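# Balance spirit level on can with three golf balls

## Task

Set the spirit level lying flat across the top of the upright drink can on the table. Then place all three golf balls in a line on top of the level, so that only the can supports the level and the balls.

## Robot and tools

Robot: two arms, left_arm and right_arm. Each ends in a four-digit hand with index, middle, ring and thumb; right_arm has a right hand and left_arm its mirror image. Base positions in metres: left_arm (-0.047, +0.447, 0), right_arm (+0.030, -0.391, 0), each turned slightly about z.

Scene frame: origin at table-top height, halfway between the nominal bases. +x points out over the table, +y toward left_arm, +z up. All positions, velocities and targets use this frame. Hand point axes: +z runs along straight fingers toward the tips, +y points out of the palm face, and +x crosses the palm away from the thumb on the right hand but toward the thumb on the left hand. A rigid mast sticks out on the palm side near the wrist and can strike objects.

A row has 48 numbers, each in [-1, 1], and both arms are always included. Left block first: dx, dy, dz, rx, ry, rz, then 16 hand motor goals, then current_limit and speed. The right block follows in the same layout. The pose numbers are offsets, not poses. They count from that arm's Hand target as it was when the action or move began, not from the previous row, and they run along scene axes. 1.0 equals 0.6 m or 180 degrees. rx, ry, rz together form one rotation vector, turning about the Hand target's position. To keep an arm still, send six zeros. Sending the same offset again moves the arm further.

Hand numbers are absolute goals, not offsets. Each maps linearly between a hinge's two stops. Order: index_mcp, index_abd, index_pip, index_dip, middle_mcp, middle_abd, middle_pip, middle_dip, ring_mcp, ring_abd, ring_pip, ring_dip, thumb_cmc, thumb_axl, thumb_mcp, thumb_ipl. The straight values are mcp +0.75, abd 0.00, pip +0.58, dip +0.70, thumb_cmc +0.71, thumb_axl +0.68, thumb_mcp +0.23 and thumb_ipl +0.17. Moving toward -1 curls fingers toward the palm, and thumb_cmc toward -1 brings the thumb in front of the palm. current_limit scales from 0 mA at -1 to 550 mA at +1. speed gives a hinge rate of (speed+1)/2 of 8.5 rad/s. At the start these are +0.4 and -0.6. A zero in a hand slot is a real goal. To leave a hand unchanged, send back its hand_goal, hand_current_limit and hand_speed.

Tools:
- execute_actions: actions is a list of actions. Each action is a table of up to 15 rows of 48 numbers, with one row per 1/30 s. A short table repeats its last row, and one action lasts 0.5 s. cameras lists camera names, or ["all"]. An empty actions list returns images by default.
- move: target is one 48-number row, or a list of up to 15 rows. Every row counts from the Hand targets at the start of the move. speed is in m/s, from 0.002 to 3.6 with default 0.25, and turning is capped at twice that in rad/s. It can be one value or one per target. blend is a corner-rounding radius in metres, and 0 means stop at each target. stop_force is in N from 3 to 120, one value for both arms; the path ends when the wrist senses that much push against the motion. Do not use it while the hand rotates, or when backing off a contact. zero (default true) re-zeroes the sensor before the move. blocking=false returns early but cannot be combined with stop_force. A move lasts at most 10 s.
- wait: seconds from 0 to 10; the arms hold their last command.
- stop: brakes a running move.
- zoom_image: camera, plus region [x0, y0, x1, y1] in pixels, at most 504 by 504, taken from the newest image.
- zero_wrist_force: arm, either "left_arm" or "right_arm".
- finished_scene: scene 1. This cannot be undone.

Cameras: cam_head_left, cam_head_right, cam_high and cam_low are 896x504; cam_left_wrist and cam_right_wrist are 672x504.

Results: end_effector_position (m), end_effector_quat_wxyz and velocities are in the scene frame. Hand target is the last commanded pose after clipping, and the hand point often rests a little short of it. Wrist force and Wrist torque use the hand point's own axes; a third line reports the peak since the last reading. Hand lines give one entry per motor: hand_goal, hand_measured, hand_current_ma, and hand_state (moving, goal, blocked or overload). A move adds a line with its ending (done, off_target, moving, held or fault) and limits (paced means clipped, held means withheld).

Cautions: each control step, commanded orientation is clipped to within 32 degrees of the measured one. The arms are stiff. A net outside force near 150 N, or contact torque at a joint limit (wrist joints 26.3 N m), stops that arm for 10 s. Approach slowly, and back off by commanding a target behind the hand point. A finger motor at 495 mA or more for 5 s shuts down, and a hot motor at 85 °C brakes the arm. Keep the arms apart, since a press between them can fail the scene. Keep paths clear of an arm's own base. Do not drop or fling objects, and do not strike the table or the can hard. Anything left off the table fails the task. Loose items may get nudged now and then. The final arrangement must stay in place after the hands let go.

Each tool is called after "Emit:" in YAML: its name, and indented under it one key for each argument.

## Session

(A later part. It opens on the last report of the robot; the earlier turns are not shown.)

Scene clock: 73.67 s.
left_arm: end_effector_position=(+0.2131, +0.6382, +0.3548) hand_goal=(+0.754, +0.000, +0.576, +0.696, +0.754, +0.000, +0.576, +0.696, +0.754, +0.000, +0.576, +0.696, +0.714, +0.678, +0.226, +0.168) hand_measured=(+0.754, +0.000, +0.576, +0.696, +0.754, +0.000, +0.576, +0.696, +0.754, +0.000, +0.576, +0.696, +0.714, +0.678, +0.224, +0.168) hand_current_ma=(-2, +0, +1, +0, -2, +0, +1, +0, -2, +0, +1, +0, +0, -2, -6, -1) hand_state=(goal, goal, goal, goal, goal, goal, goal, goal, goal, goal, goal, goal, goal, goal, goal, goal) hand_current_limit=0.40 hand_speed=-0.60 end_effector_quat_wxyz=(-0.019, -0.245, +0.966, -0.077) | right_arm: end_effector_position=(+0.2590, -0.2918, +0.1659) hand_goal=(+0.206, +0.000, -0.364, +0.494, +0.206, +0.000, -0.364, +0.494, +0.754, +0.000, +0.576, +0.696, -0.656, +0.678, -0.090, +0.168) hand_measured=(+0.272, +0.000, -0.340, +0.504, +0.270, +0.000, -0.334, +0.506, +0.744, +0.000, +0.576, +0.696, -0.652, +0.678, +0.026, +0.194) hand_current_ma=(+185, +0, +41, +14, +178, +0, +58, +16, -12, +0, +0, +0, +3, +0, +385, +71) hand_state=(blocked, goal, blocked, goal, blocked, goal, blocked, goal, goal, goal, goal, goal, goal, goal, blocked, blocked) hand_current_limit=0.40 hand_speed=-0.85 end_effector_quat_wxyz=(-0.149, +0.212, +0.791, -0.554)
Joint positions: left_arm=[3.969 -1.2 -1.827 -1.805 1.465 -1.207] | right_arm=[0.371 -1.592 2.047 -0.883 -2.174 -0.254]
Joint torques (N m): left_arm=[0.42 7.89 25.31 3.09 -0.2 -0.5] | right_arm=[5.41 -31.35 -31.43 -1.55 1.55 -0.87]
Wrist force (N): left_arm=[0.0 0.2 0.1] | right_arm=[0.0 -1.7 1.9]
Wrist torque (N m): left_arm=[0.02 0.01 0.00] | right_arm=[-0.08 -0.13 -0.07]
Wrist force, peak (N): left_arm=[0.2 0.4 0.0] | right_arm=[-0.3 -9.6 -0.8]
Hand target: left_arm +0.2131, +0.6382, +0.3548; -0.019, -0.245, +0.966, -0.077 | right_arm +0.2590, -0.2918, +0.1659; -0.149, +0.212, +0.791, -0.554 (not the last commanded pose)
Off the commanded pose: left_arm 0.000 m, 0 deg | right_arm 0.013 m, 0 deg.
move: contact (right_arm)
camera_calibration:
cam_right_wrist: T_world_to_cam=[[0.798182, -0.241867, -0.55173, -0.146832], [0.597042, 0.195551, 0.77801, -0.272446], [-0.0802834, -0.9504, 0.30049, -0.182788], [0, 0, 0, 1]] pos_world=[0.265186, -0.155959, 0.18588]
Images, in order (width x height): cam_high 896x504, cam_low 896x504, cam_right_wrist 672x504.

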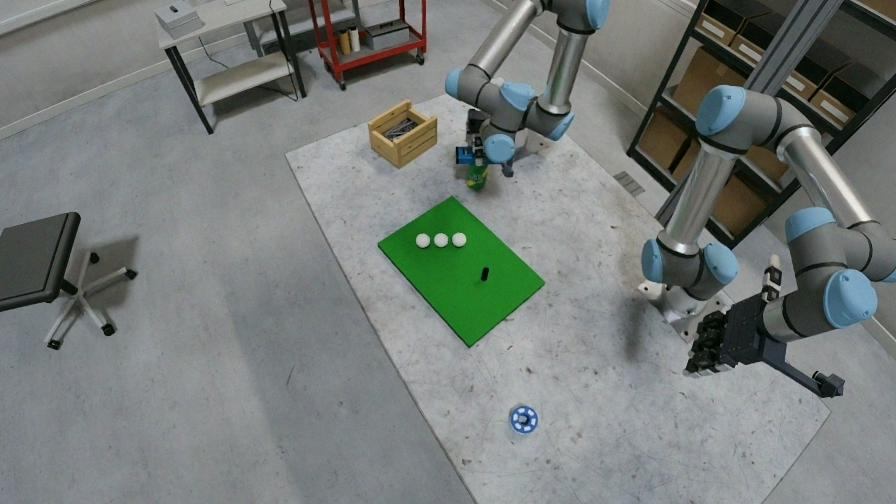

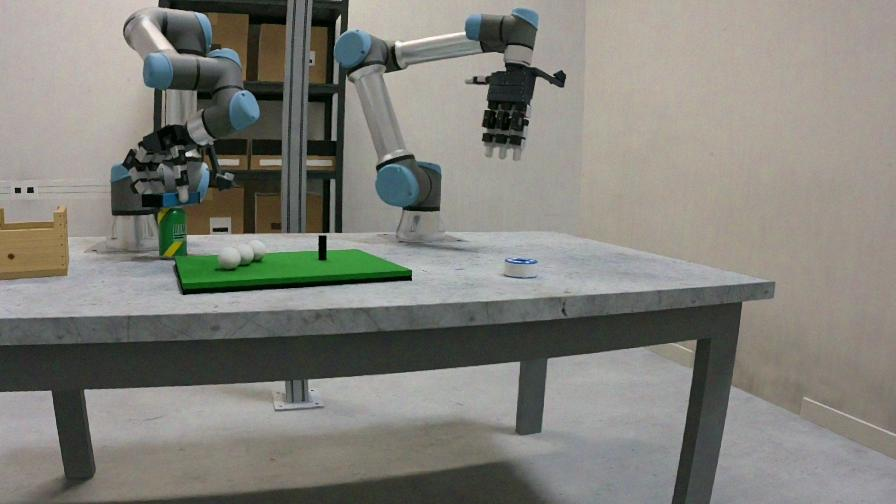

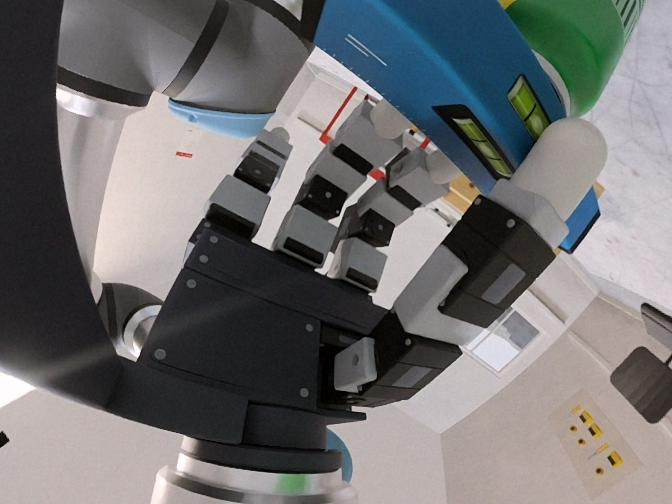

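Emit:
zoom_image:
  camera: "cam_low"
  region: [110, 130, 250, 280]

Emit:
zoom_image:
  camera: "cam_right_wrist"
  region: [360, 0, 672, 280]

Emit:
zoom_image:
  camera: "cam_high"
  region: [430, 110, 550, 210]

Scaled by 3.360.

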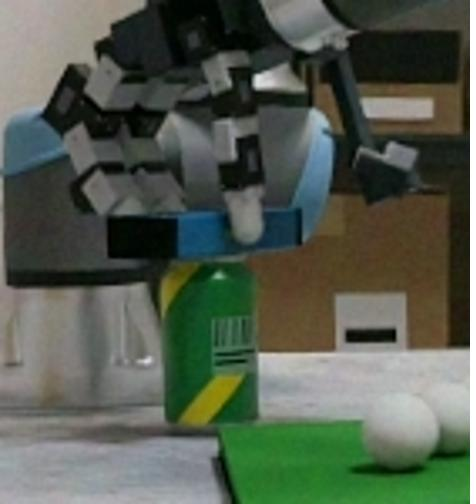

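Scaled by 1.615 from the camera's 672x504 image, which has a finer 960x720 frame.

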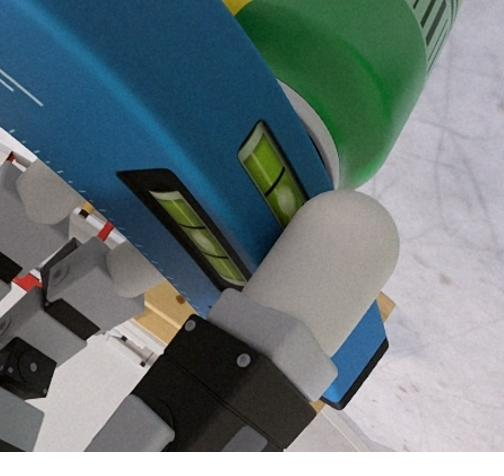

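Scaled by 4.200.

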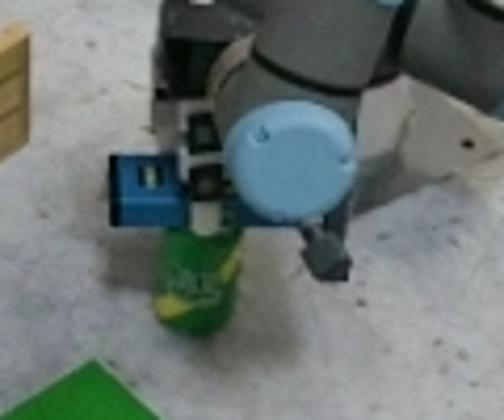

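Emit:
move:
  target: [0,0,0,0,0,0, 0.754,0,0.576,0.696,0.754,0,0.576,0.696,0.754,0,0.576,0.696,0.714,0.678,0.226,0.168,0.4,-0.6, 0,0,-0.008,0,0,0, 0.2055,0,-0.364,0.494,0.2055,0,-0.364,0.494,0.754,0,0.576,0.696,-0.656,0.678,-0.090,0.168,0.4,-0.85]
  speed: 0.005
  stop_force: 3
  cameras: []

Scene clock: 75.57 s.
left_arm: end_effector_position=(+0.2131, +0.6382, +0.3548) hand_goal=(+0.754, +0.000, +0.576, +0.696, +0.754, +0.000, +0.576, +0.696, +0.754, +0.000, +0.576, +0.696, +0.714, +0.678, +0.226, +0.168) hand_measured=(+0.754, +0.000, +0.576, +0.696, +0.754, +0.000, +0.576, +0.696, +0.754, +0.000, +0.576, +0.696, +0.714, +0.678, +0.224, +0.168) hand_current_ma=(-2, +0, +1, +0, -2, +0, +1, +0, -2, +0, +1, +0, +0, -2, -6, -1) hand_state=(goal, goal, goal, goal, goal, goal, goal, goal, goal, goal, goal, goal, goal, goal, goal, goal) hand_current_limit=0.40 hand_speed=-0.60 end_effector_quat_wxyz=(-0.019, -0.245, +0.966, -0.077) | right_arm: end_effector_position=(+0.2591, -0.2918, +0.1650) hand_goal=(+0.206, +0.000, -0.364, +0.494, +0.206, +0.000, -0.364, +0.494, +0.754, +0.000, +0.576, +0.696, -0.656, +0.678, -0.090, +0.168) hand_measured=(+0.272, +0.000, -0.340, +0.504, +0.270, +0.000, -0.334, +0.504, +0.744, +0.000, +0.576, +0.696, -0.652, +0.678, +0.026, +0.194) hand_current_ma=(+185, +0, +41, +10, +178, +0, +58, +12, -12, +0, +0, +0, +3, +0, +385, +71) hand_state=(blocked, goal, blocked, goal, blocked, goal, blocked, goal, goal, goal, goal, goal, goal, goal, blocked, blocked) hand_current_limit=0.40 hand_speed=-0.85 end_effector_quat_wxyz=(-0.149, +0.212, +0.791, -0.554)
Joint positions: left_arm=[3.969 -1.2 -1.827 -1.805 1.465 -1.207] | right_arm=[0.371 -1.591 2.049 -0.886 -2.174 -0.254]
Joint torques (N m): left_arm=[0.69 8.26 25.48 3.06 -0.32 -0.64] | right_arm=[3.6 -30.76 -30.85 1.72 1.5 -0.86]
Wrist force (N): left_arm=[0.0 0.0 -0.1] | right_arm=[0.2 -4.5 1.5]
Wrist torque (N m): left_arm=[0.00 0.01 0.01] | right_arm=[-0.23 -0.15 -0.08]
Wrist force, peak (N): left_arm=[-0.1 0.1 0.5] | right_arm=[-0.8 -9.4 0.5]
Hand target: left_arm +0.2131, +0.6382, +0.3548; -0.019, -0.245, +0.966, -0.077 | right_arm +0.2591, -0.2918, +0.1650; -0.149, +0.212, +0.791, -0.554 (not the last commanded pose)
Off the commanded pose: left_arm 0.000 m, 0 deg | right_arm 0.004 m, 0 deg.
move: contact (right_arm)
No camera images: "cameras" was empty.

Emit:
execute_actions:
  actions:
    - [[0,0,0,0,0,0,0.754,0,0.576,0.696,0.754,0,0.576,0.696,0.754,0,0.576,0.696,0.714,0.678,0.226,0.168,0.4,-0.6,0,0,0,0,0,0,0.2226,0,-0.364,0.494,0.2226,0,-0.364,0.494,0.754,0,0.576,0.696,-0.656,0.678,-0.0591,0.168,0.4,-0.95]]
    - [[0,0,0,0,0,0,0.754,0,0.576,0.696,0.754,0,0.576,0.696,0.754,0,0.576,0.696,0.714,0.678,0.226,0.168,0.4,-0.6,0,0,0,0,0,0,0.2398,0,-0.364,0.494,0.2398,0,-0.364,0.494,0.754,0,0.576,0.696,-0.656,0.678,-0.0282,0.168,0.4,-0.95]]
    - [[0,0,0,0,0,0,0.754,0,0.576,0.696,0.754,0,0.576,0.696,0.754,0,0.576,0.696,0.714,0.678,0.226,0.168,0.4,-0.6,0,0,0,0,0,0,0.2569,0,-0.364,0.494,0.2569,0,-0.364,0.494,0.754,0,0.576,0.696,-0.656,0.678,0.0027,0.168,0.4,-0.95]]
    - [[0,0,0,0,0,0,0.754,0,0.576,0.696,0.754,0,0.576,0.696,0.754,0,0.576,0.696,0.714,0.678,0.226,0.168,0.4,-0.6,0,0,0,0,0,0,0.274,0,-0.364,0.494,0.274,0,-0.364,0.494,0.754,0,0.576,0.696,-0.656,0.678,0.0336,0.168,0.4,-0.95]]
  cameras: ["cam_right_wrist"]

Scene clock: 78.87 s.
left_arm: end_effector_position=(+0.2131, +0.6382, +0.3548) hand_goal=(+0.754, +0.000, +0.576, +0.696, +0.754, +0.000, +0.576, +0.696, +0.754, +0.000, +0.576, +0.696, +0.714, +0.678, +0.226, +0.168) hand_measured=(+0.754, +0.000, +0.576, +0.696, +0.754, +0.000, +0.576, +0.696, +0.754, +0.000, +0.576, +0.696, +0.714, +0.678, +0.224, +0.168) hand_current_ma=(-2, +0, +1, +0, -2, +0, +1, +0, -2, +0, +1, +0, +0, -2, -6, -1) hand_state=(goal, goal, goal, goal, goal, goal, goal, goal, goal, goal, goal, goal, goal, goal, goal, goal) hand_current_limit=0.40 hand_speed=-0.60 end_effector_quat_wxyz=(-0.019, -0.245, +0.966, -0.077) | right_arm: end_effector_position=(+0.2591, -0.2918, +0.1650) hand_goal=(+0.274, +0.000, -0.364, +0.494, +0.274, +0.000, -0.364, +0.494, +0.754, +0.000, +0.576, +0.696, -0.656, +0.678, +0.034, +0.168) hand_measured=(+0.280, +0.000, -0.346, +0.504, +0.278, +0.000, -0.342, +0.504, +0.744, +0.000, +0.576, +0.696, -0.652, +0.678, +0.042, +0.180) hand_current_ma=(+7, +0, +26, +10, +5, +0, +38, +12, -12, +0, +0, +0, +3, +0, +11, +23) hand_state=(goal, goal, goal, goal, goal, goal, blocked, goal, goal, goal, goal, goal, goal, goal, goal, goal) hand_current_limit=0.40 hand_speed=-0.95 end_effector_quat_wxyz=(-0.149, +0.212, +0.791, -0.554)
Joint positions: left_arm=[3.969 -1.2 -1.827 -1.805 1.465 -1.207] | right_arm=[0.371 -1.591 2.049 -0.886 -2.174 -0.254]
Joint torques (N m): left_arm=[0.9 8.45 25.47 3.19 -0.3 -0.66] | right_arm=[3.18 -30.89 -29.77 0.96 1.4 -0.95]
Wrist force (N): left_arm=[0.0 0.3 0.1] | right_arm=[0.1 -2.0 2.1]
Wrist torque (N m): left_arm=[0.04 0.01 0.00] | right_arm=[-0.14 -0.14 -0.08]
Wrist force, peak (N): left_arm=[0.1 0.4 0.4] | right_arm=[0.0 -4.7 1.4]
Hand target: left_arm +0.2131, +0.6382, +0.3548; -0.019, -0.245, +0.966, -0.077 | right_arm +0.2591, -0.2918, +0.1650; -0.149, +0.212, +0.791, -0.554
Off the commanded pose: left_arm 0.000 m, 0 deg | right_arm 0.000 m, 0 deg.
camera_calibration:
cam_right_wrist: T_world_to_cam=[[0.798381, -0.241751, -0.551493, -0.147408], [0.596764, 0.195406, 0.778261, -0.27174], [-0.0803803, -0.950459, 0.300277, -0.182462], [0, 0, 0, 1]] pos_world=[0.265186, -0.155959, 0.184979]
Images, in order (width x height): cam_right_wrist 672x504.

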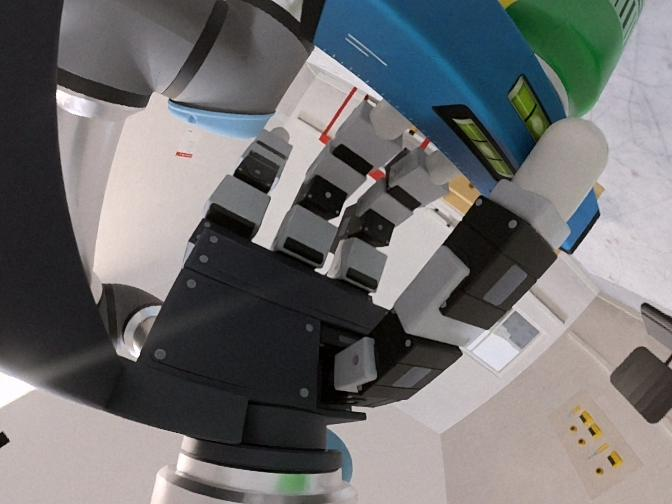

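Emit:
execute_actions:
  actions:
    - [[0,0,0,0,0,0,0.754,0,0.576,0.696,0.754,0,0.576,0.696,0.754,0,0.576,0.696,0.714,0.678,0.226,0.168,0.4,-0.6,0,0,0,0,0,0,0.340,0,-0.364,0.494,0.340,0,-0.364,0.494,0.754,0,0.576,0.696,-0.656,0.678,0.0885,0.168,0.4,-0.95]]
    - [[0,0,0,0,0,0,0.754,0,0.576,0.696,0.754,0,0.576,0.696,0.754,0,0.576,0.696,0.714,0.678,0.226,0.168,0.4,-0.6,0,0,0,0,0,0,0.452,0,-0.364,0.494,0.452,0,-0.364,0.494,0.754,0,0.576,0.696,-0.656,0.678,0.1685,0.168,0.4,-0.93]]
  cameras: ["cam_right_wrist","cam_low"]

Scene clock: 80.90 s.
left_arm: end_effector_position=(+0.2131, +0.6382, +0.3548) hand_goal=(+0.754, +0.000, +0.576, +0.696, +0.754, +0.000, +0.576, +0.696, +0.754, +0.000, +0.576, +0.696, +0.714, +0.678, +0.226, +0.168) hand_measured=(+0.754, +0.000, +0.576, +0.696, +0.754, +0.000, +0.576, +0.696, +0.754, +0.000, +0.576, +0.696, +0.714, +0.678, +0.224, +0.168) hand_current_ma=(-2, +0, +1, +0, -2, +0, +1, +0, -2, +0, +1, +0, +0, -2, -6, -1) hand_state=(goal, goal, goal, goal, goal, goal, goal, goal, goal, goal, goal, goal, goal, goal, goal, goal) hand_current_limit=0.40 hand_speed=-0.60 end_effector_quat_wxyz=(-0.019, -0.245, +0.966, -0.077) | right_arm: end_effector_position=(+0.2591, -0.2918, +0.1650) hand_goal=(+0.452, +0.000, -0.364, +0.494, +0.452, +0.000, -0.364, +0.494, +0.754, +0.000, +0.576, +0.696, -0.656, +0.678, +0.168, +0.168) hand_measured=(+0.438, +0.000, -0.360, +0.496, +0.438, +0.000, -0.360, +0.498, +0.744, +0.000, +0.576, +0.696, -0.652, +0.678, +0.164, +0.170) hand_current_ma=(-20, +0, +3, +2, -21, +0, +4, +2, -12, +0, +0, +0, +3, +0, -5, +2) hand_state=(goal, goal, goal, goal, goal, goal, goal, goal, goal, goal, goal, goal, goal, goal, goal, goal) hand_current_limit=0.40 hand_speed=-0.93 end_effector_quat_wxyz=(-0.149, +0.212, +0.791, -0.554)
Joint positions: left_arm=[3.969 -1.2 -1.827 -1.805 1.465 -1.207] | right_arm=[0.371 -1.591 2.049 -0.886 -2.174 -0.254]
Joint torques (N m): left_arm=[0.62 8.48 25.51 3.23 -0.32 -0.63] | right_arm=[2.23 -30.92 -29.6 0.76 1.44 -0.99]
Wrist force (N): left_arm=[0.1 0.2 0.0] | right_arm=[0.3 -3.2 1.4]
Wrist torque (N m): left_arm=[0.03 -0.01 0.01] | right_arm=[-0.19 -0.16 -0.07]
Wrist force, peak (N): left_arm=[0.1 0.4 0.0] | right_arm=[0.3 -3.2 1.8]
Hand target: left_arm +0.2131, +0.6382, +0.3548; -0.019, -0.245, +0.966, -0.077 | right_arm +0.2591, -0.2918, +0.1650; -0.149, +0.212, +0.791, -0.554
Off the commanded pose: left_arm 0.000 m, 0 deg | right_arm 0.000 m, 0 deg.
camera_calibration:
cam_right_wrist: T_world_to_cam=[[0.798381, -0.241751, -0.551493, -0.147408], [0.596764, 0.195406, 0.778261, -0.27174], [-0.0803803, -0.950459, 0.300277, -0.182462], [0, 0, 0, 1]] pos_world=[0.265186, -0.155959, 0.184979]
Images, in order (width x height): cam_low 896x504, cam_right_wrist 672x504.

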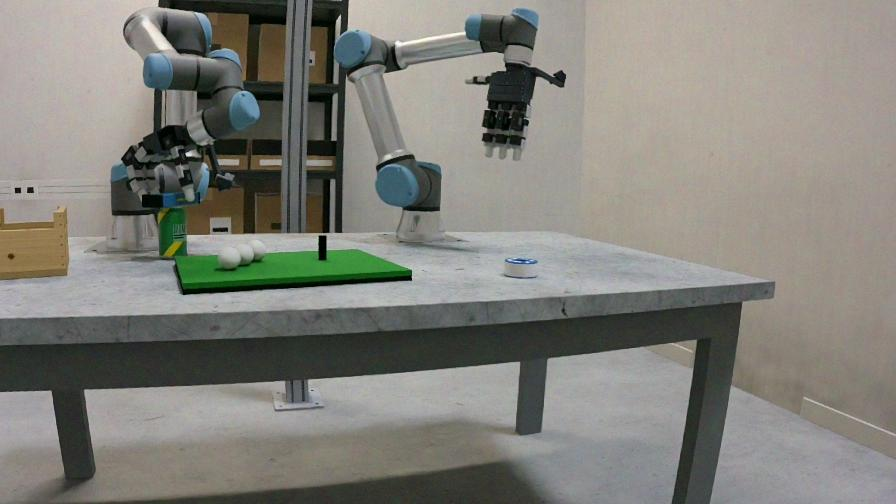

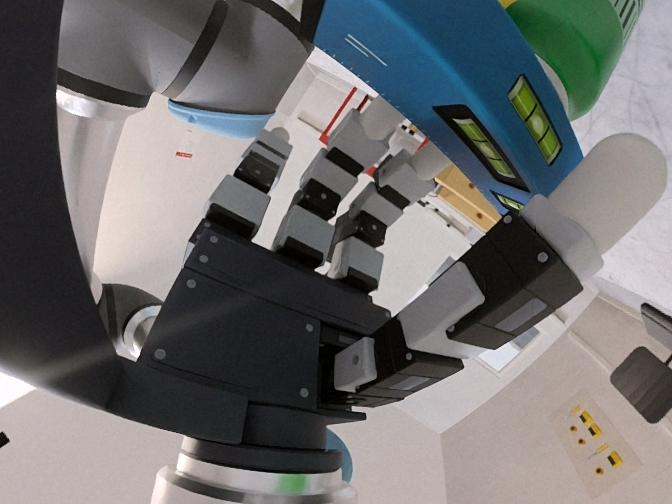

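Emit:
move:
  target:
    - [0,0,0,0,0,0, 0.754,0,0.576,0.696,0.754,0,0.576,0.696,0.754,0,0.576,0.696,0.714,0.678,0.226,0.168,0.4,-0.6, 0,0,0.05,0,0,0, 0.452,0,-0.364,0.494,0.452,0,-0.364,0.494,0.754,0,0.576,0.696,-0.656,0.678,0.168,0.168,0.4,-0.85]
    - [0,0,0,0,0,0, 0.754,0,0.576,0.696,0.754,0,0.576,0.696,0.754,0,0.576,0.696,0.714,0.678,0.226,0.168,0.4,-0.6, 0,0,0.225,0,0,0, 0.452,0,-0.364,0.494,0.452,0,-0.364,0.494,0.754,0,0.576,0.696,-0.656,0.678,0.168,0.168,0.4,-0.85]
  speed: [0.06,0.2]
  blend: [0.01,0]
  cameras: ["cam_right_wrist","cam_low","cam_high","cam_head_left","cam_head_right"]

Scene clock: 82.87 s.
left_arm: end_effector_position=(+0.2131, +0.6382, +0.3548) hand_goal=(+0.754, +0.000, +0.576, +0.696, +0.754, +0.000, +0.576, +0.696, +0.754, +0.000, +0.576, +0.696, +0.714, +0.678, +0.226, +0.168) hand_measured=(+0.754, +0.000, +0.576, +0.696, +0.754, +0.000, +0.576, +0.696, +0.754, +0.000, +0.576, +0.696, +0.714, +0.678, +0.224, +0.168) hand_current_ma=(-2, +0, +1, +0, -2, +0, +1, +0, -2, +0, +1, +0, +0, -2, -6, -1) hand_state=(goal, goal, goal, goal, goal, goal, goal, goal, goal, goal, goal, goal, goal, goal, goal, goal) hand_current_limit=0.40 hand_speed=-0.60 end_effector_quat_wxyz=(-0.019, -0.245, +0.966, -0.077) | right_arm: end_effector_position=(+0.2591, -0.2918, +0.2999) hand_goal=(+0.452, +0.000, -0.364, +0.494, +0.452, +0.000, -0.364, +0.494, +0.754, +0.000, +0.576, +0.696, -0.656, +0.678, +0.168, +0.168) hand_measured=(+0.440, +0.000, -0.360, +0.496, +0.440, +0.000, -0.360, +0.498, +0.744, +0.000, +0.576, +0.696, -0.652, +0.678, +0.164, +0.170) hand_current_ma=(-17, +0, +2, +2, -18, +0, +3, +2, -12, +0, +0, +0, +3, +0, -4, +2) hand_state=(goal, goal, goal, goal, goal, goal, goal, goal, goal, goal, goal, goal, goal, goal, goal, goal) hand_current_limit=0.40 hand_speed=-0.85 end_effector_quat_wxyz=(-0.149, +0.212, +0.791, -0.554)
Joint positions: left_arm=[3.969 -1.2 -1.827 -1.805 1.465 -1.207] | right_arm=[0.371 -1.682 1.774 -0.519 -2.174 -0.254]
Joint torques (N m): left_arm=[0.74 8.57 25.62 3.18 -0.27 -0.65] | right_arm=[8.17 -4.06 -25.12 1.91 1.25 2.57]
Wrist force (N): left_arm=[0.1 0.3 -0.1] | right_arm=[0.0 -3.4 1.5]
Wrist torque (N m): left_arm=[0.04 -0.01 0.01] | right_arm=[-0.23 -0.11 -0.07]
Wrist force, peak (N): left_arm=[-0.1 0.4 -0.1] | right_arm=[0.0 -5.8 1.2]
Hand target: left_arm +0.2131, +0.6382, +0.3548; -0.019, -0.245, +0.966, -0.077 | right_arm +0.2591, -0.2918, +0.3000; -0.149, +0.212, +0.791, -0.554
Off the commanded pose: left_arm 0.000 m, 0 deg | right_arm 0.000 m, 0 deg.
move: done
camera_calibration:
cam_right_wrist: T_world_to_cam=[[0.798441, -0.241805, -0.551382, -0.0730158], [0.59667, 0.195376, 0.77834, -0.37681], [-0.0804797, -0.950452, 0.300274, -0.222971], [0, 0, 0, 1]] pos_world=[0.265186, -0.155959, 0.319979]
Images, in order (width x height): cam_head_left 896x504, cam_head_right 896x504, cam_high 896x504, cam_low 896x504, cam_right_wrist 672x504.

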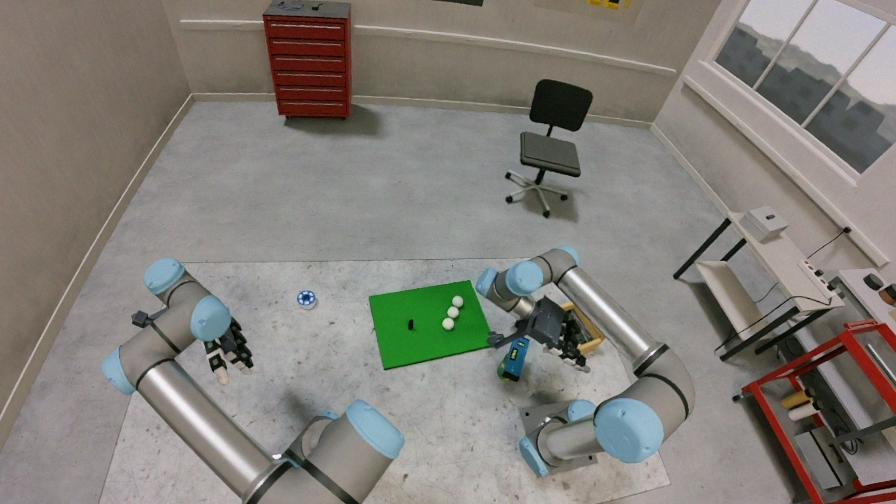

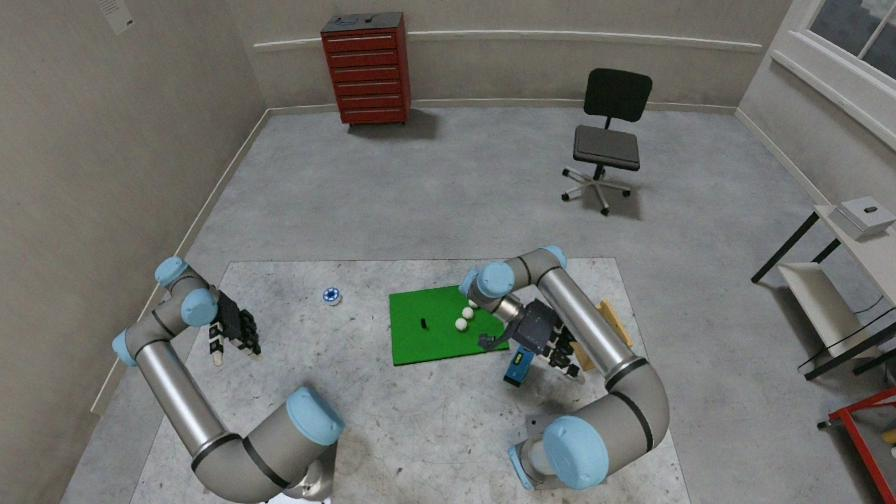

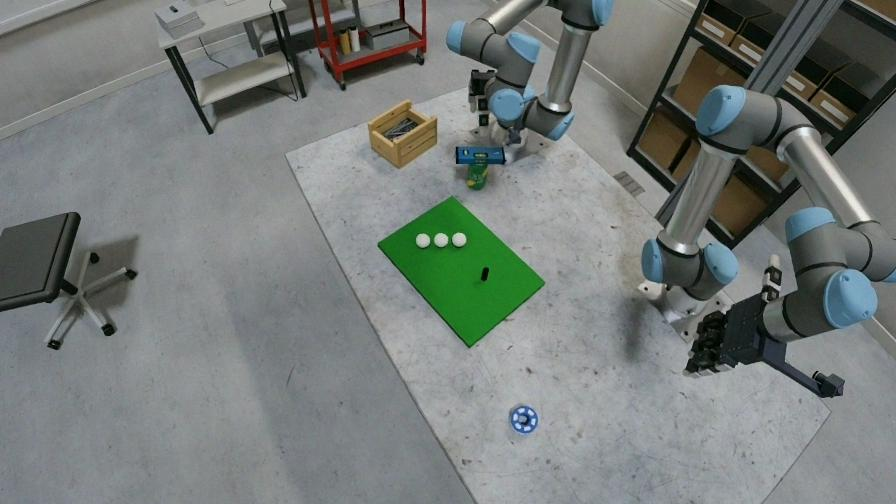

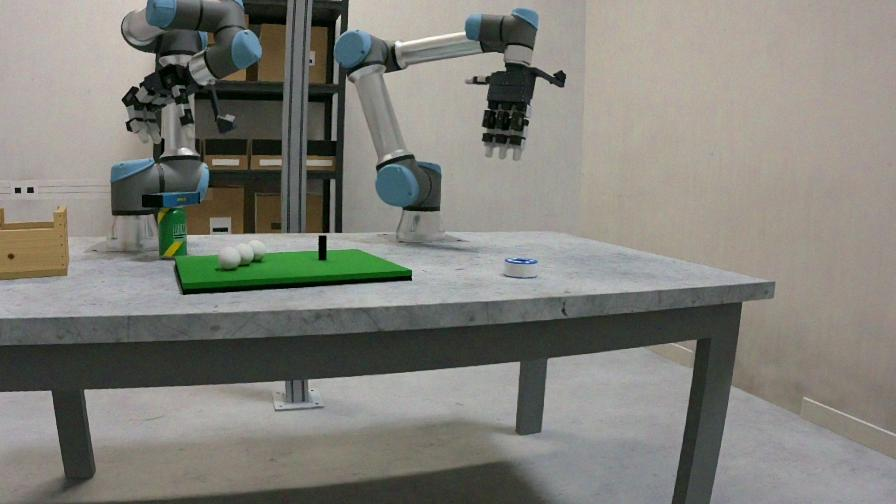

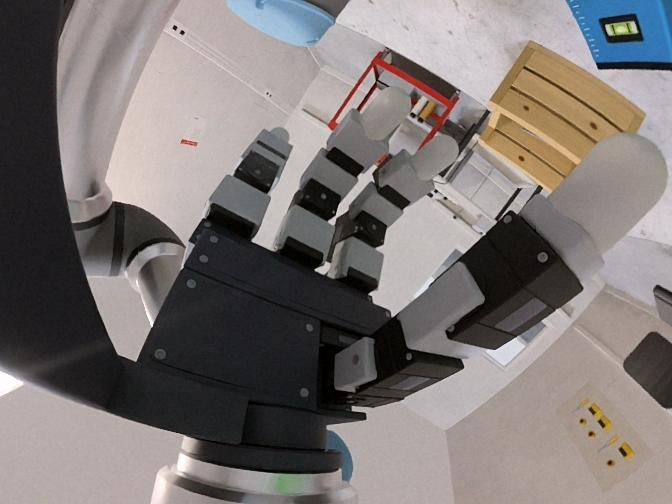

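Level placed. Closer views.

Emit:
zoom_image:
  camera: "cam_high"
  region: [440, 130, 520, 200]

Emit:
zoom_image:
  camera: "cam_low"
  region: [120, 170, 300, 290]

Emit:
zoom_image:
  camera: "cam_head_left"
  region: [420, 280, 560, 400]

Emit:
zoom_image:
  camera: "cam_head_right"
  region: [440, 290, 580, 410]

Emit:
zoom_image:
  camera: "cam_high"
  region: [400, 220, 500, 290]

Scaled by 6.300.

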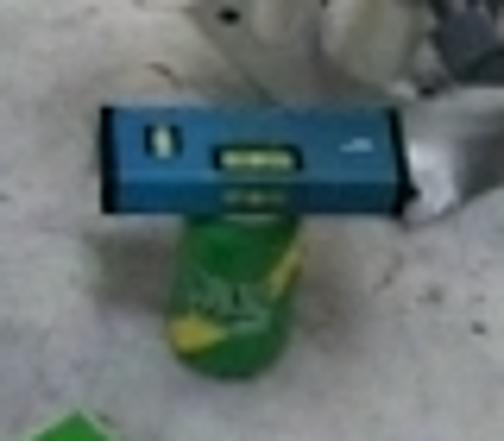

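Scaled by 2.800.

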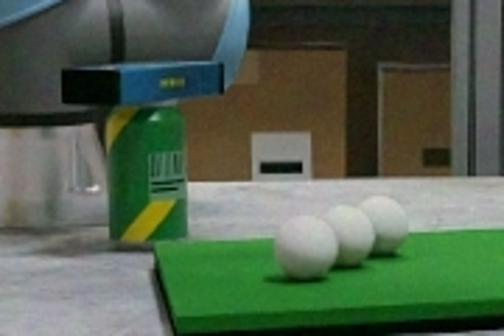

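Scaled by 3.600.

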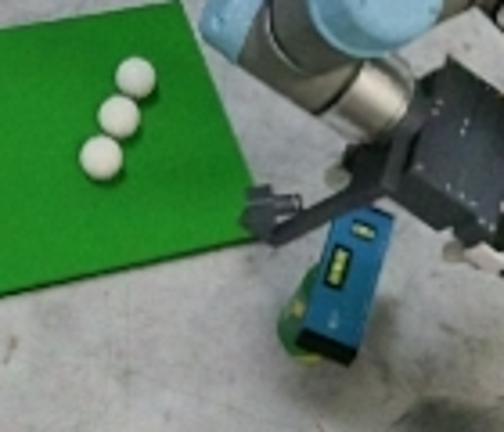

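Scaled by 3.600.

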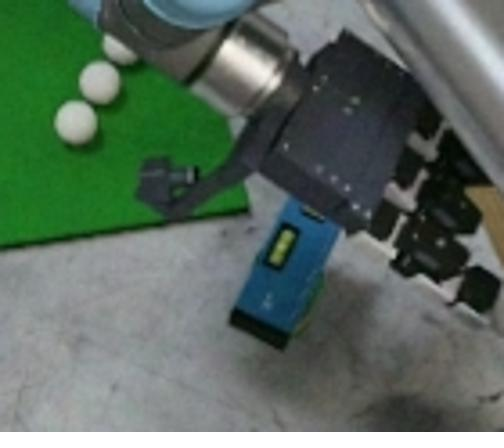

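Scaled by 5.040.

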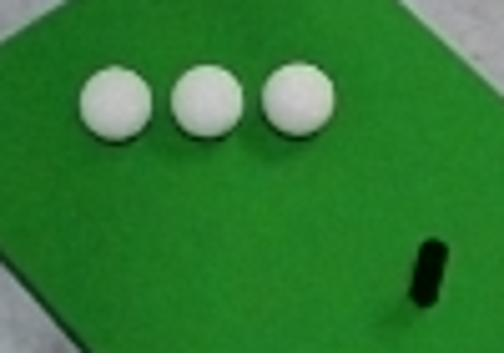

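Emit:
move:
  target:
    - [0,0,0,0,0,0, 0.754,0,0.576,0.696,0.754,0,0.576,0.696,0.754,0,0.576,0.696,0.714,0.678,0.226,0.168,0.4,-0.6, 0.4392,0.2005,-0.0833,0,0,0, 0.452,-0.083,-0.364,0.494,0.452,0.083,-0.364,0.494,0.754,0,0.576,0.696,-0.656,0.678,0.168,0.168,0.4,-0.85]
    - [0,0,0,0,0,0, 0.754,0,0.576,0.696,0.754,0,0.576,0.696,0.754,0,0.576,0.696,0.714,0.678,0.226,0.168,0.4,-0.6, 0.4392,0.2005,-0.2983,0,0,0, 0.452,-0.083,-0.364,0.494,0.452,0.083,-0.364,0.494,0.754,0,0.576,0.696,-0.656,0.678,0.168,0.168,0.4,-0.85]
  speed: [0.3,0.15]
  blend: [0.04,0]
  cameras: ["cam_right_wrist","cam_high","cam_head_left"]

Scene clock: 89.83 s.
left_arm: end_effector_position=(+0.2131, +0.6382, +0.3548) hand_goal=(+0.754, +0.000, +0.576, +0.696, +0.754, +0.000, +0.576, +0.696, +0.754, +0.000, +0.576, +0.696, +0.714, +0.678, +0.226, +0.168) hand_measured=(+0.754, +0.000, +0.576, +0.696, +0.754, +0.000, +0.576, +0.696, +0.754, +0.000, +0.576, +0.696, +0.714, +0.678, +0.224, +0.168) hand_current_ma=(-2, +0, +1, +0, -2, +0, +1, +0, -2, +0, +1, +0, +0, -2, -6, -1) hand_state=(goal, goal, goal, goal, goal, goal, goal, goal, goal, goal, goal, goal, goal, goal, goal, goal) hand_current_limit=0.40 hand_speed=-0.60 end_effector_quat_wxyz=(-0.019, -0.245, +0.966, -0.077) | right_arm: end_effector_position=(+0.5225, -0.1715, +0.1210) hand_goal=(+0.452, -0.082, -0.364, +0.494, +0.452, +0.084, -0.364, +0.494, +0.754, +0.000, +0.576, +0.696, -0.656, +0.678, +0.168, +0.168) hand_measured=(+0.440, -0.078, -0.362, +0.496, +0.440, +0.082, -0.360, +0.498, +0.744, +0.000, +0.576, +0.696, -0.654, +0.678, +0.166, +0.170) hand_current_ma=(-15, +2, +2, +2, -16, -2, +3, +2, -12, +0, +0, +0, +1, +0, -3, +2) hand_state=(goal, goal, goal, goal, goal, goal, goal, goal, goal, goal, goal, goal, goal, goal, goal, goal) hand_current_limit=0.40 hand_speed=-0.85 end_effector_quat_wxyz=(-0.149, +0.212, +0.791, -0.554)
Joint positions: left_arm=[3.969 -1.2 -1.827 -1.805 1.465 -1.207] | right_arm=[0.384 -0.902 1.229 -0.75 -2.162 -0.248]
Joint torques (N m): left_arm=[0.72 8.67 25.19 3.37 -0.23 -0.75] | right_arm=[0.44 -61.69 -28.17 -0.25 -2.88 -1.59]
Wrist force (N): left_arm=[0.0 0.3 0.2] | right_arm=[-0.1 -3.0 1.6]
Wrist torque (N m): left_arm=[0.03 0.00 0.00] | right_arm=[-0.23 -0.14 -0.03]
Wrist force, peak (N): left_arm=[0.1 0.5 0.1] | right_arm=[1.4 -4.9 3.0]
Hand target: left_arm +0.2131, +0.6382, +0.3548; -0.019, -0.245, +0.966, -0.077 | right_arm +0.5226, -0.1715, +0.1210; -0.149, +0.212, +0.791, -0.554
Off the commanded pose: left_arm 0.000 m, 0 deg | right_arm 0.000 m, 0 deg.
move: done
camera_calibration:
cam_right_wrist: T_world_to_cam=[[0.798232, -0.241828, -0.551675, -0.352862], [0.596977, 0.195552, 0.77806, -0.418331], [-0.080276, -0.95041, 0.300461, -0.0338088], [0, 0, 0, 1]] pos_world=[0.528686, -0.035659, 0.14098]
Images, in order (width x height): cam_head_left 896x504, cam_high 896x504, cam_right_wrist 672x504.

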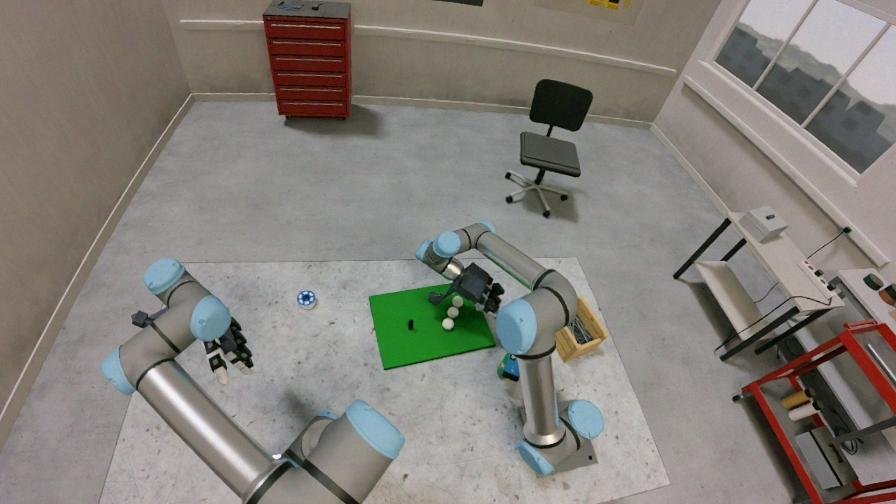

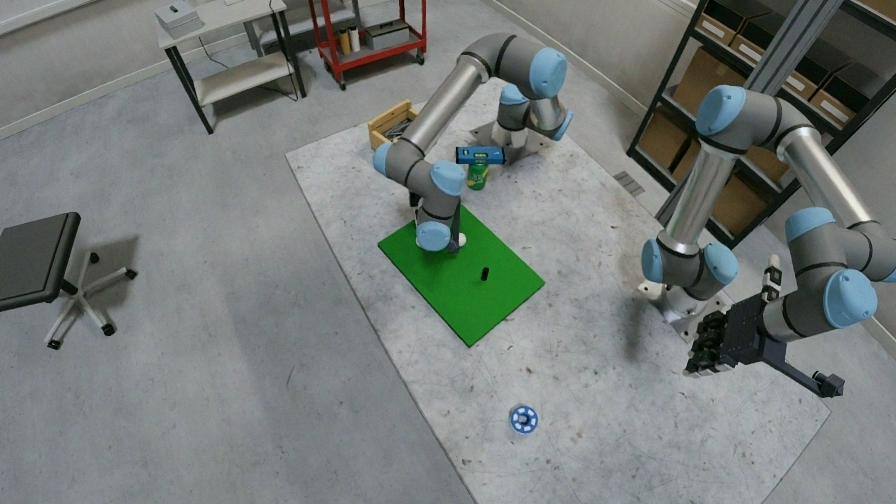

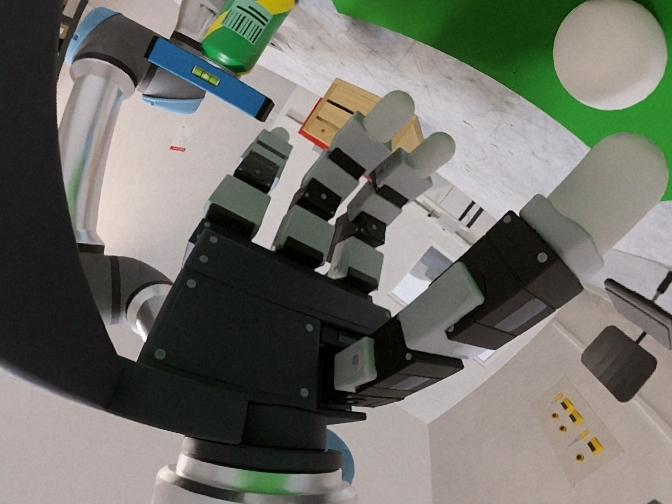

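Emit:
zoom_image:
  camera: "cam_right_wrist"
  region: [512, 0, 672, 160]

Emit:
zoom_image:
  camera: "cam_head_left"
  region: [400, 240, 540, 360]

Scaled by 3.150 from the camera's 672x504 image, which has a finer 960x720 frame.

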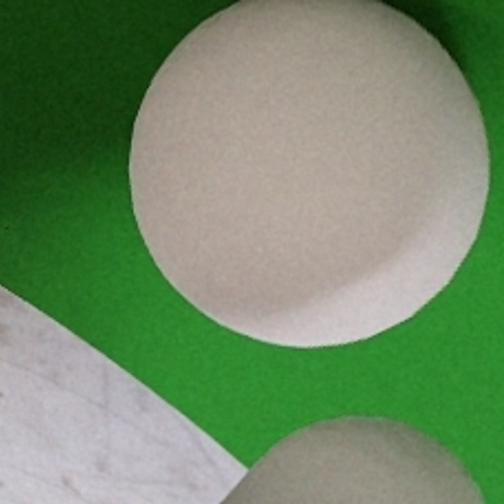

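Scaled by 3.600.

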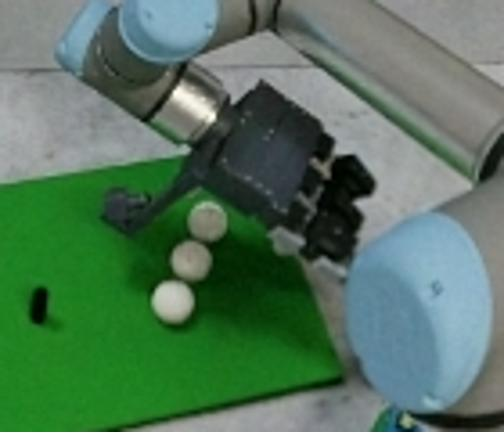

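Emit:
zoom_image:
  camera: "cam_right_wrist"
  region: [512, 110, 672, 270]

Emit:
zoom_image:
  camera: "cam_right_wrist"
  region: [320, 70, 480, 230]

Scaled by 3.150 from the camera's 672x504 image, which has a finer 960x720 frame.

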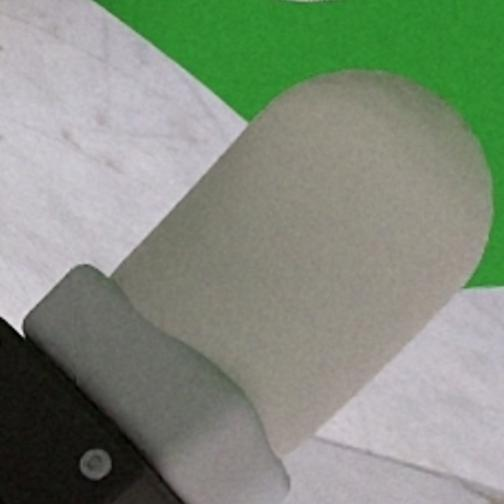

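Scaled by 3.150 from the camera's 672x504 image, which has a finer 960x720 frame.

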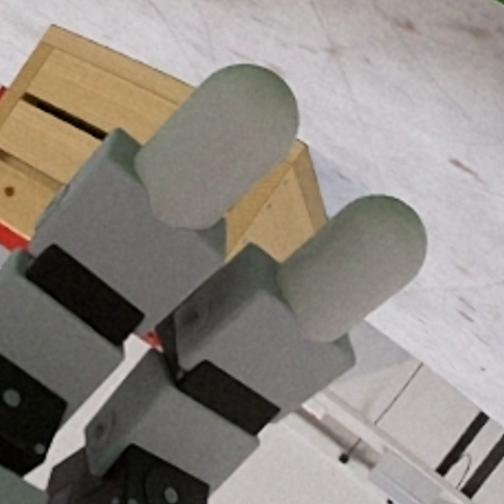

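Emit:
move:
  target: [0,0,0,0,0,0, 0.754,0,0.576,0.696,0.754,0,0.576,0.696,0.754,0,0.576,0.696,0.714,0.678,0.226,0.168,0.4,-0.6, 0.0378,0.032,-0.0333,0,0,0, 0.452,-0.083,-0.364,0.494,0.452,0.083,-0.364,0.494,0.754,0,0.576,0.696,-0.656,0.678,0.168,0.168,0.4,-0.85]
  speed: 0.1
  cameras: ["cam_right_wrist","cam_head_left"]

Emit:
zoom_image:
  camera: "cam_right_wrist"
  region: [472, 0, 672, 200]

Scene clock: 95.40 s.
left_arm: end_effector_position=(+0.2131, +0.6382, +0.3548) hand_goal=(+0.754, +0.000, +0.576, +0.696, +0.754, +0.000, +0.576, +0.696, +0.754, +0.000, +0.576, +0.696, +0.714, +0.678, +0.226, +0.168) hand_measured=(+0.754, +0.000, +0.576, +0.696, +0.754, +0.000, +0.576, +0.696, +0.754, +0.000, +0.576, +0.696, +0.714, +0.678, +0.224, +0.168) hand_current_ma=(-2, +0, +1, +0, -2, +0, +1, +0, -2, +0, +1, +0, +0, -2, -6, -1) hand_state=(goal, goal, goal, goal, goal, goal, goal, goal, goal, goal, goal, goal, goal, goal, goal, goal) hand_current_limit=0.40 hand_speed=-0.60 end_effector_quat_wxyz=(-0.019, -0.245, +0.966, -0.077) | right_arm: end_effector_position=(+0.5452, -0.1522, +0.1010) hand_goal=(+0.452, -0.082, -0.364, +0.494, +0.452, +0.084, -0.364, +0.494, +0.754, +0.000, +0.576, +0.696, -0.656, +0.678, +0.168, +0.168) hand_measured=(+0.440, -0.078, -0.362, +0.496, +0.440, +0.082, -0.360, +0.498, +0.744, +0.000, +0.576, +0.696, -0.654, +0.678, +0.166, +0.170) hand_current_ma=(-15, +2, +2, +2, -16, -2, +3, +2, -12, +0, +0, +0, +1, +0, -3, +2) hand_state=(goal, goal, goal, goal, goal, goal, goal, goal, goal, goal, goal, goal, goal, goal, goal, goal) hand_current_limit=0.40 hand_speed=-0.85 end_effector_quat_wxyz=(-0.149, +0.212, +0.791, -0.554)
Joint positions: left_arm=[3.969 -1.2 -1.827 -1.805 1.465 -1.207] | right_arm=[0.396 -0.813 1.126 -0.734 -2.151 -0.241]
Joint torques (N m): left_arm=[0.26 8.61 26.63 3.38 -0.32 -0.74] | right_arm=[-9.75 -61.95 -10.56 -1.47 -1.81 0.85]
Wrist force (N): left_arm=[0.1 0.0 0.0] | right_arm=[-0.1 -3.3 2.0]
Wrist torque (N m): left_arm=[0.00 -0.01 0.01] | right_arm=[-0.28 -0.13 -0.09]
Wrist force, peak (N): left_arm=[0.5 0.1 0.3] | right_arm=[0.1 -3.9 2.5]
Hand target: left_arm +0.2131, +0.6382, +0.3548; -0.019, -0.245, +0.966, -0.077 | right_arm +0.5453, -0.1523, +0.1010; -0.149, +0.212, +0.791, -0.554
Off the commanded pose: left_arm 0.000 m, 0 deg | right_arm 0.000 m, 0 deg.
move: done
camera_calibration:
cam_right_wrist: T_world_to_cam=[[0.798391, -0.241799, -0.551457, -0.377407], [0.596751, 0.195486, 0.778251, -0.420072], [-0.0803779, -0.950431, 0.300367, -0.00759712], [0, 0, 0, 1]] pos_world=[0.551386, -0.0163589, 0.12108]
Images, in order (width x height): cam_head_left 896x504, cam_right_wrist 672x504.

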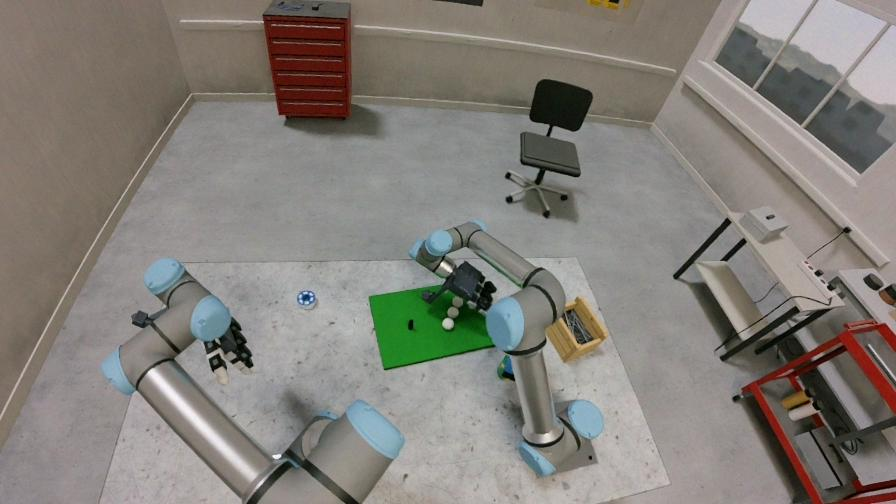

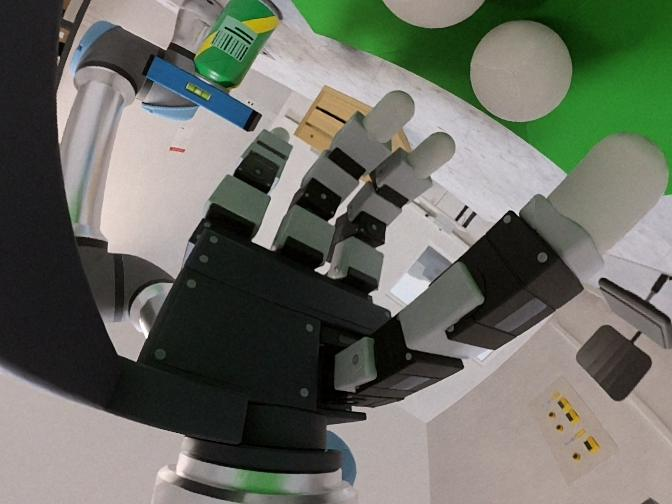

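Scaled by 2.520 from the camera's 672x504 image, which has a finer 960x720 frame.

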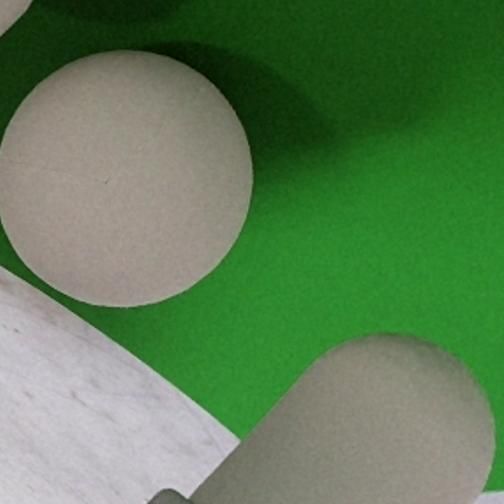

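Emit:
move:
  target: [0,0,0,0,0,0, 0.754,0,0.576,0.696,0.754,0,0.576,0.696,0.754,0,0.576,0.696,0.714,0.678,0.226,0.168,0.4,-0.6, -0.0015,-0.0027,-0.0635,0,0,0, 0.452,-0.083,-0.364,0.494,0.452,0.083,-0.364,0.494,0.754,0,0.576,0.696,-0.656,0.678,0.168,0.168,0.4,-0.85]
  speed: 0.06
  stop_force: 8
  cameras: ["cam_right_wrist","cam_low"]

Emit:
zoom_image:
  camera: "cam_right_wrist"
  region: [352, 0, 672, 240]

Emit:
zoom_image:
  camera: "cam_low"
  region: [130, 170, 330, 310]

Scene clock: 97.90 s.
left_arm: end_effector_position=(+0.2131, +0.6382, +0.3548) hand_goal=(+0.754, +0.000, +0.576, +0.696, +0.754, +0.000, +0.576, +0.696, +0.754, +0.000, +0.576, +0.696, +0.714, +0.678, +0.226, +0.168) hand_measured=(+0.754, +0.000, +0.576, +0.696, +0.754, +0.000, +0.576, +0.696, +0.754, +0.000, +0.576, +0.696, +0.714, +0.678, +0.224, +0.168) hand_current_ma=(-2, +0, +1, +0, -2, +0, +1, +0, -2, +0, +1, +0, +0, -2, -6, -1) hand_state=(goal, goal, goal, goal, goal, goal, goal, goal, goal, goal, goal, goal, goal, goal, goal, goal) hand_current_limit=0.40 hand_speed=-0.60 end_effector_quat_wxyz=(-0.019, -0.245, +0.966, -0.077) | right_arm: end_effector_position=(+0.5444, -0.1539, +0.0629) hand_goal=(+0.452, -0.082, -0.364, +0.494, +0.452, +0.084, -0.364, +0.494, +0.754, +0.000, +0.576, +0.696, -0.656, +0.678, +0.168, +0.168) hand_measured=(+0.440, -0.078, -0.362, +0.496, +0.440, +0.082, -0.360, +0.498, +0.744, +0.000, +0.576, +0.696, -0.654, +0.678, +0.166, +0.170) hand_current_ma=(-15, +2, +2, +2, -16, -2, +3, +2, -12, +0, +0, +0, +1, +0, -3, +2) hand_state=(goal, goal, goal, goal, goal, goal, goal, goal, goal, goal, goal, goal, goal, goal, goal, goal) hand_current_limit=0.40 hand_speed=-0.85 end_effector_quat_wxyz=(-0.149, +0.212, +0.791, -0.554)
Joint positions: left_arm=[3.969 -1.2 -1.827 -1.805 1.465 -1.207] | right_arm=[0.395 -0.783 1.175 -0.814 -2.152 -0.242]
Joint torques (N m): left_arm=[0.91 9.07 26.16 3.33 -0.32 -0.74] | right_arm=[-1.82 -66.85 -31.52 0.24 -1.71 -1.43]
Wrist force (N): left_arm=[0.0 0.2 0.1] | right_arm=[-0.1 -3.0 1.9]
Wrist torque (N m): left_arm=[0.03 0.00 0.00] | right_arm=[-0.23 -0.14 0.00]
Wrist force, peak (N): left_arm=[0.3 0.4 0.1] | right_arm=[0.1 -4.5 1.7]
Hand target: left_arm +0.2131, +0.6382, +0.3548; -0.019, -0.245, +0.966, -0.077 | right_arm +0.5444, -0.1539, +0.0629; -0.149, +0.212, +0.791, -0.554
Off the commanded pose: left_arm 0.000 m, 0 deg | right_arm 0.000 m, 0 deg.
move: done
camera_calibration:
cam_right_wrist: T_world_to_cam=[[0.798381, -0.241751, -0.551493, -0.398101], [0.596764, 0.195406, 0.778261, -0.389561], [-0.0803803, -0.950459, 0.300277, 0.00216728], [0, 0, 0, 1]] pos_world=[0.550486, -0.0180589, 0.0829792]
Images, in order (width x height): cam_low 896x504, cam_right_wrist 672x504.

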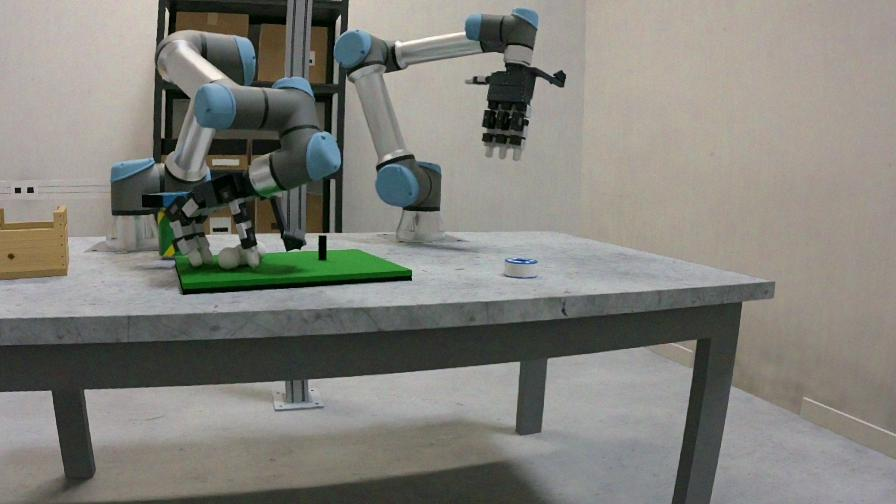

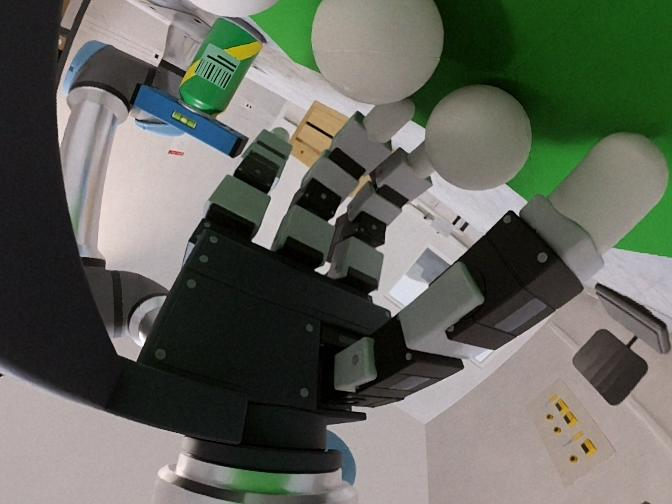

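Scaled by 1.575 from the camera's 672x504 image, which has a finer 960x720 frame.

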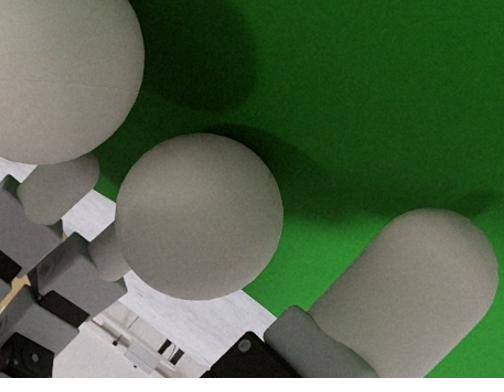

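Scaled by 2.520.

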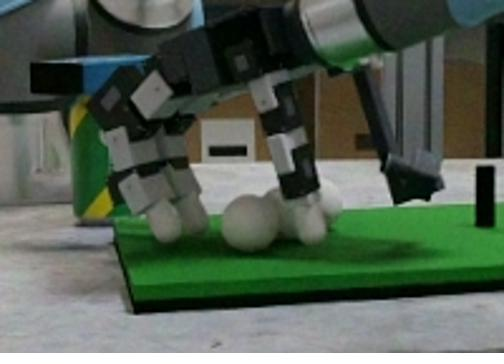

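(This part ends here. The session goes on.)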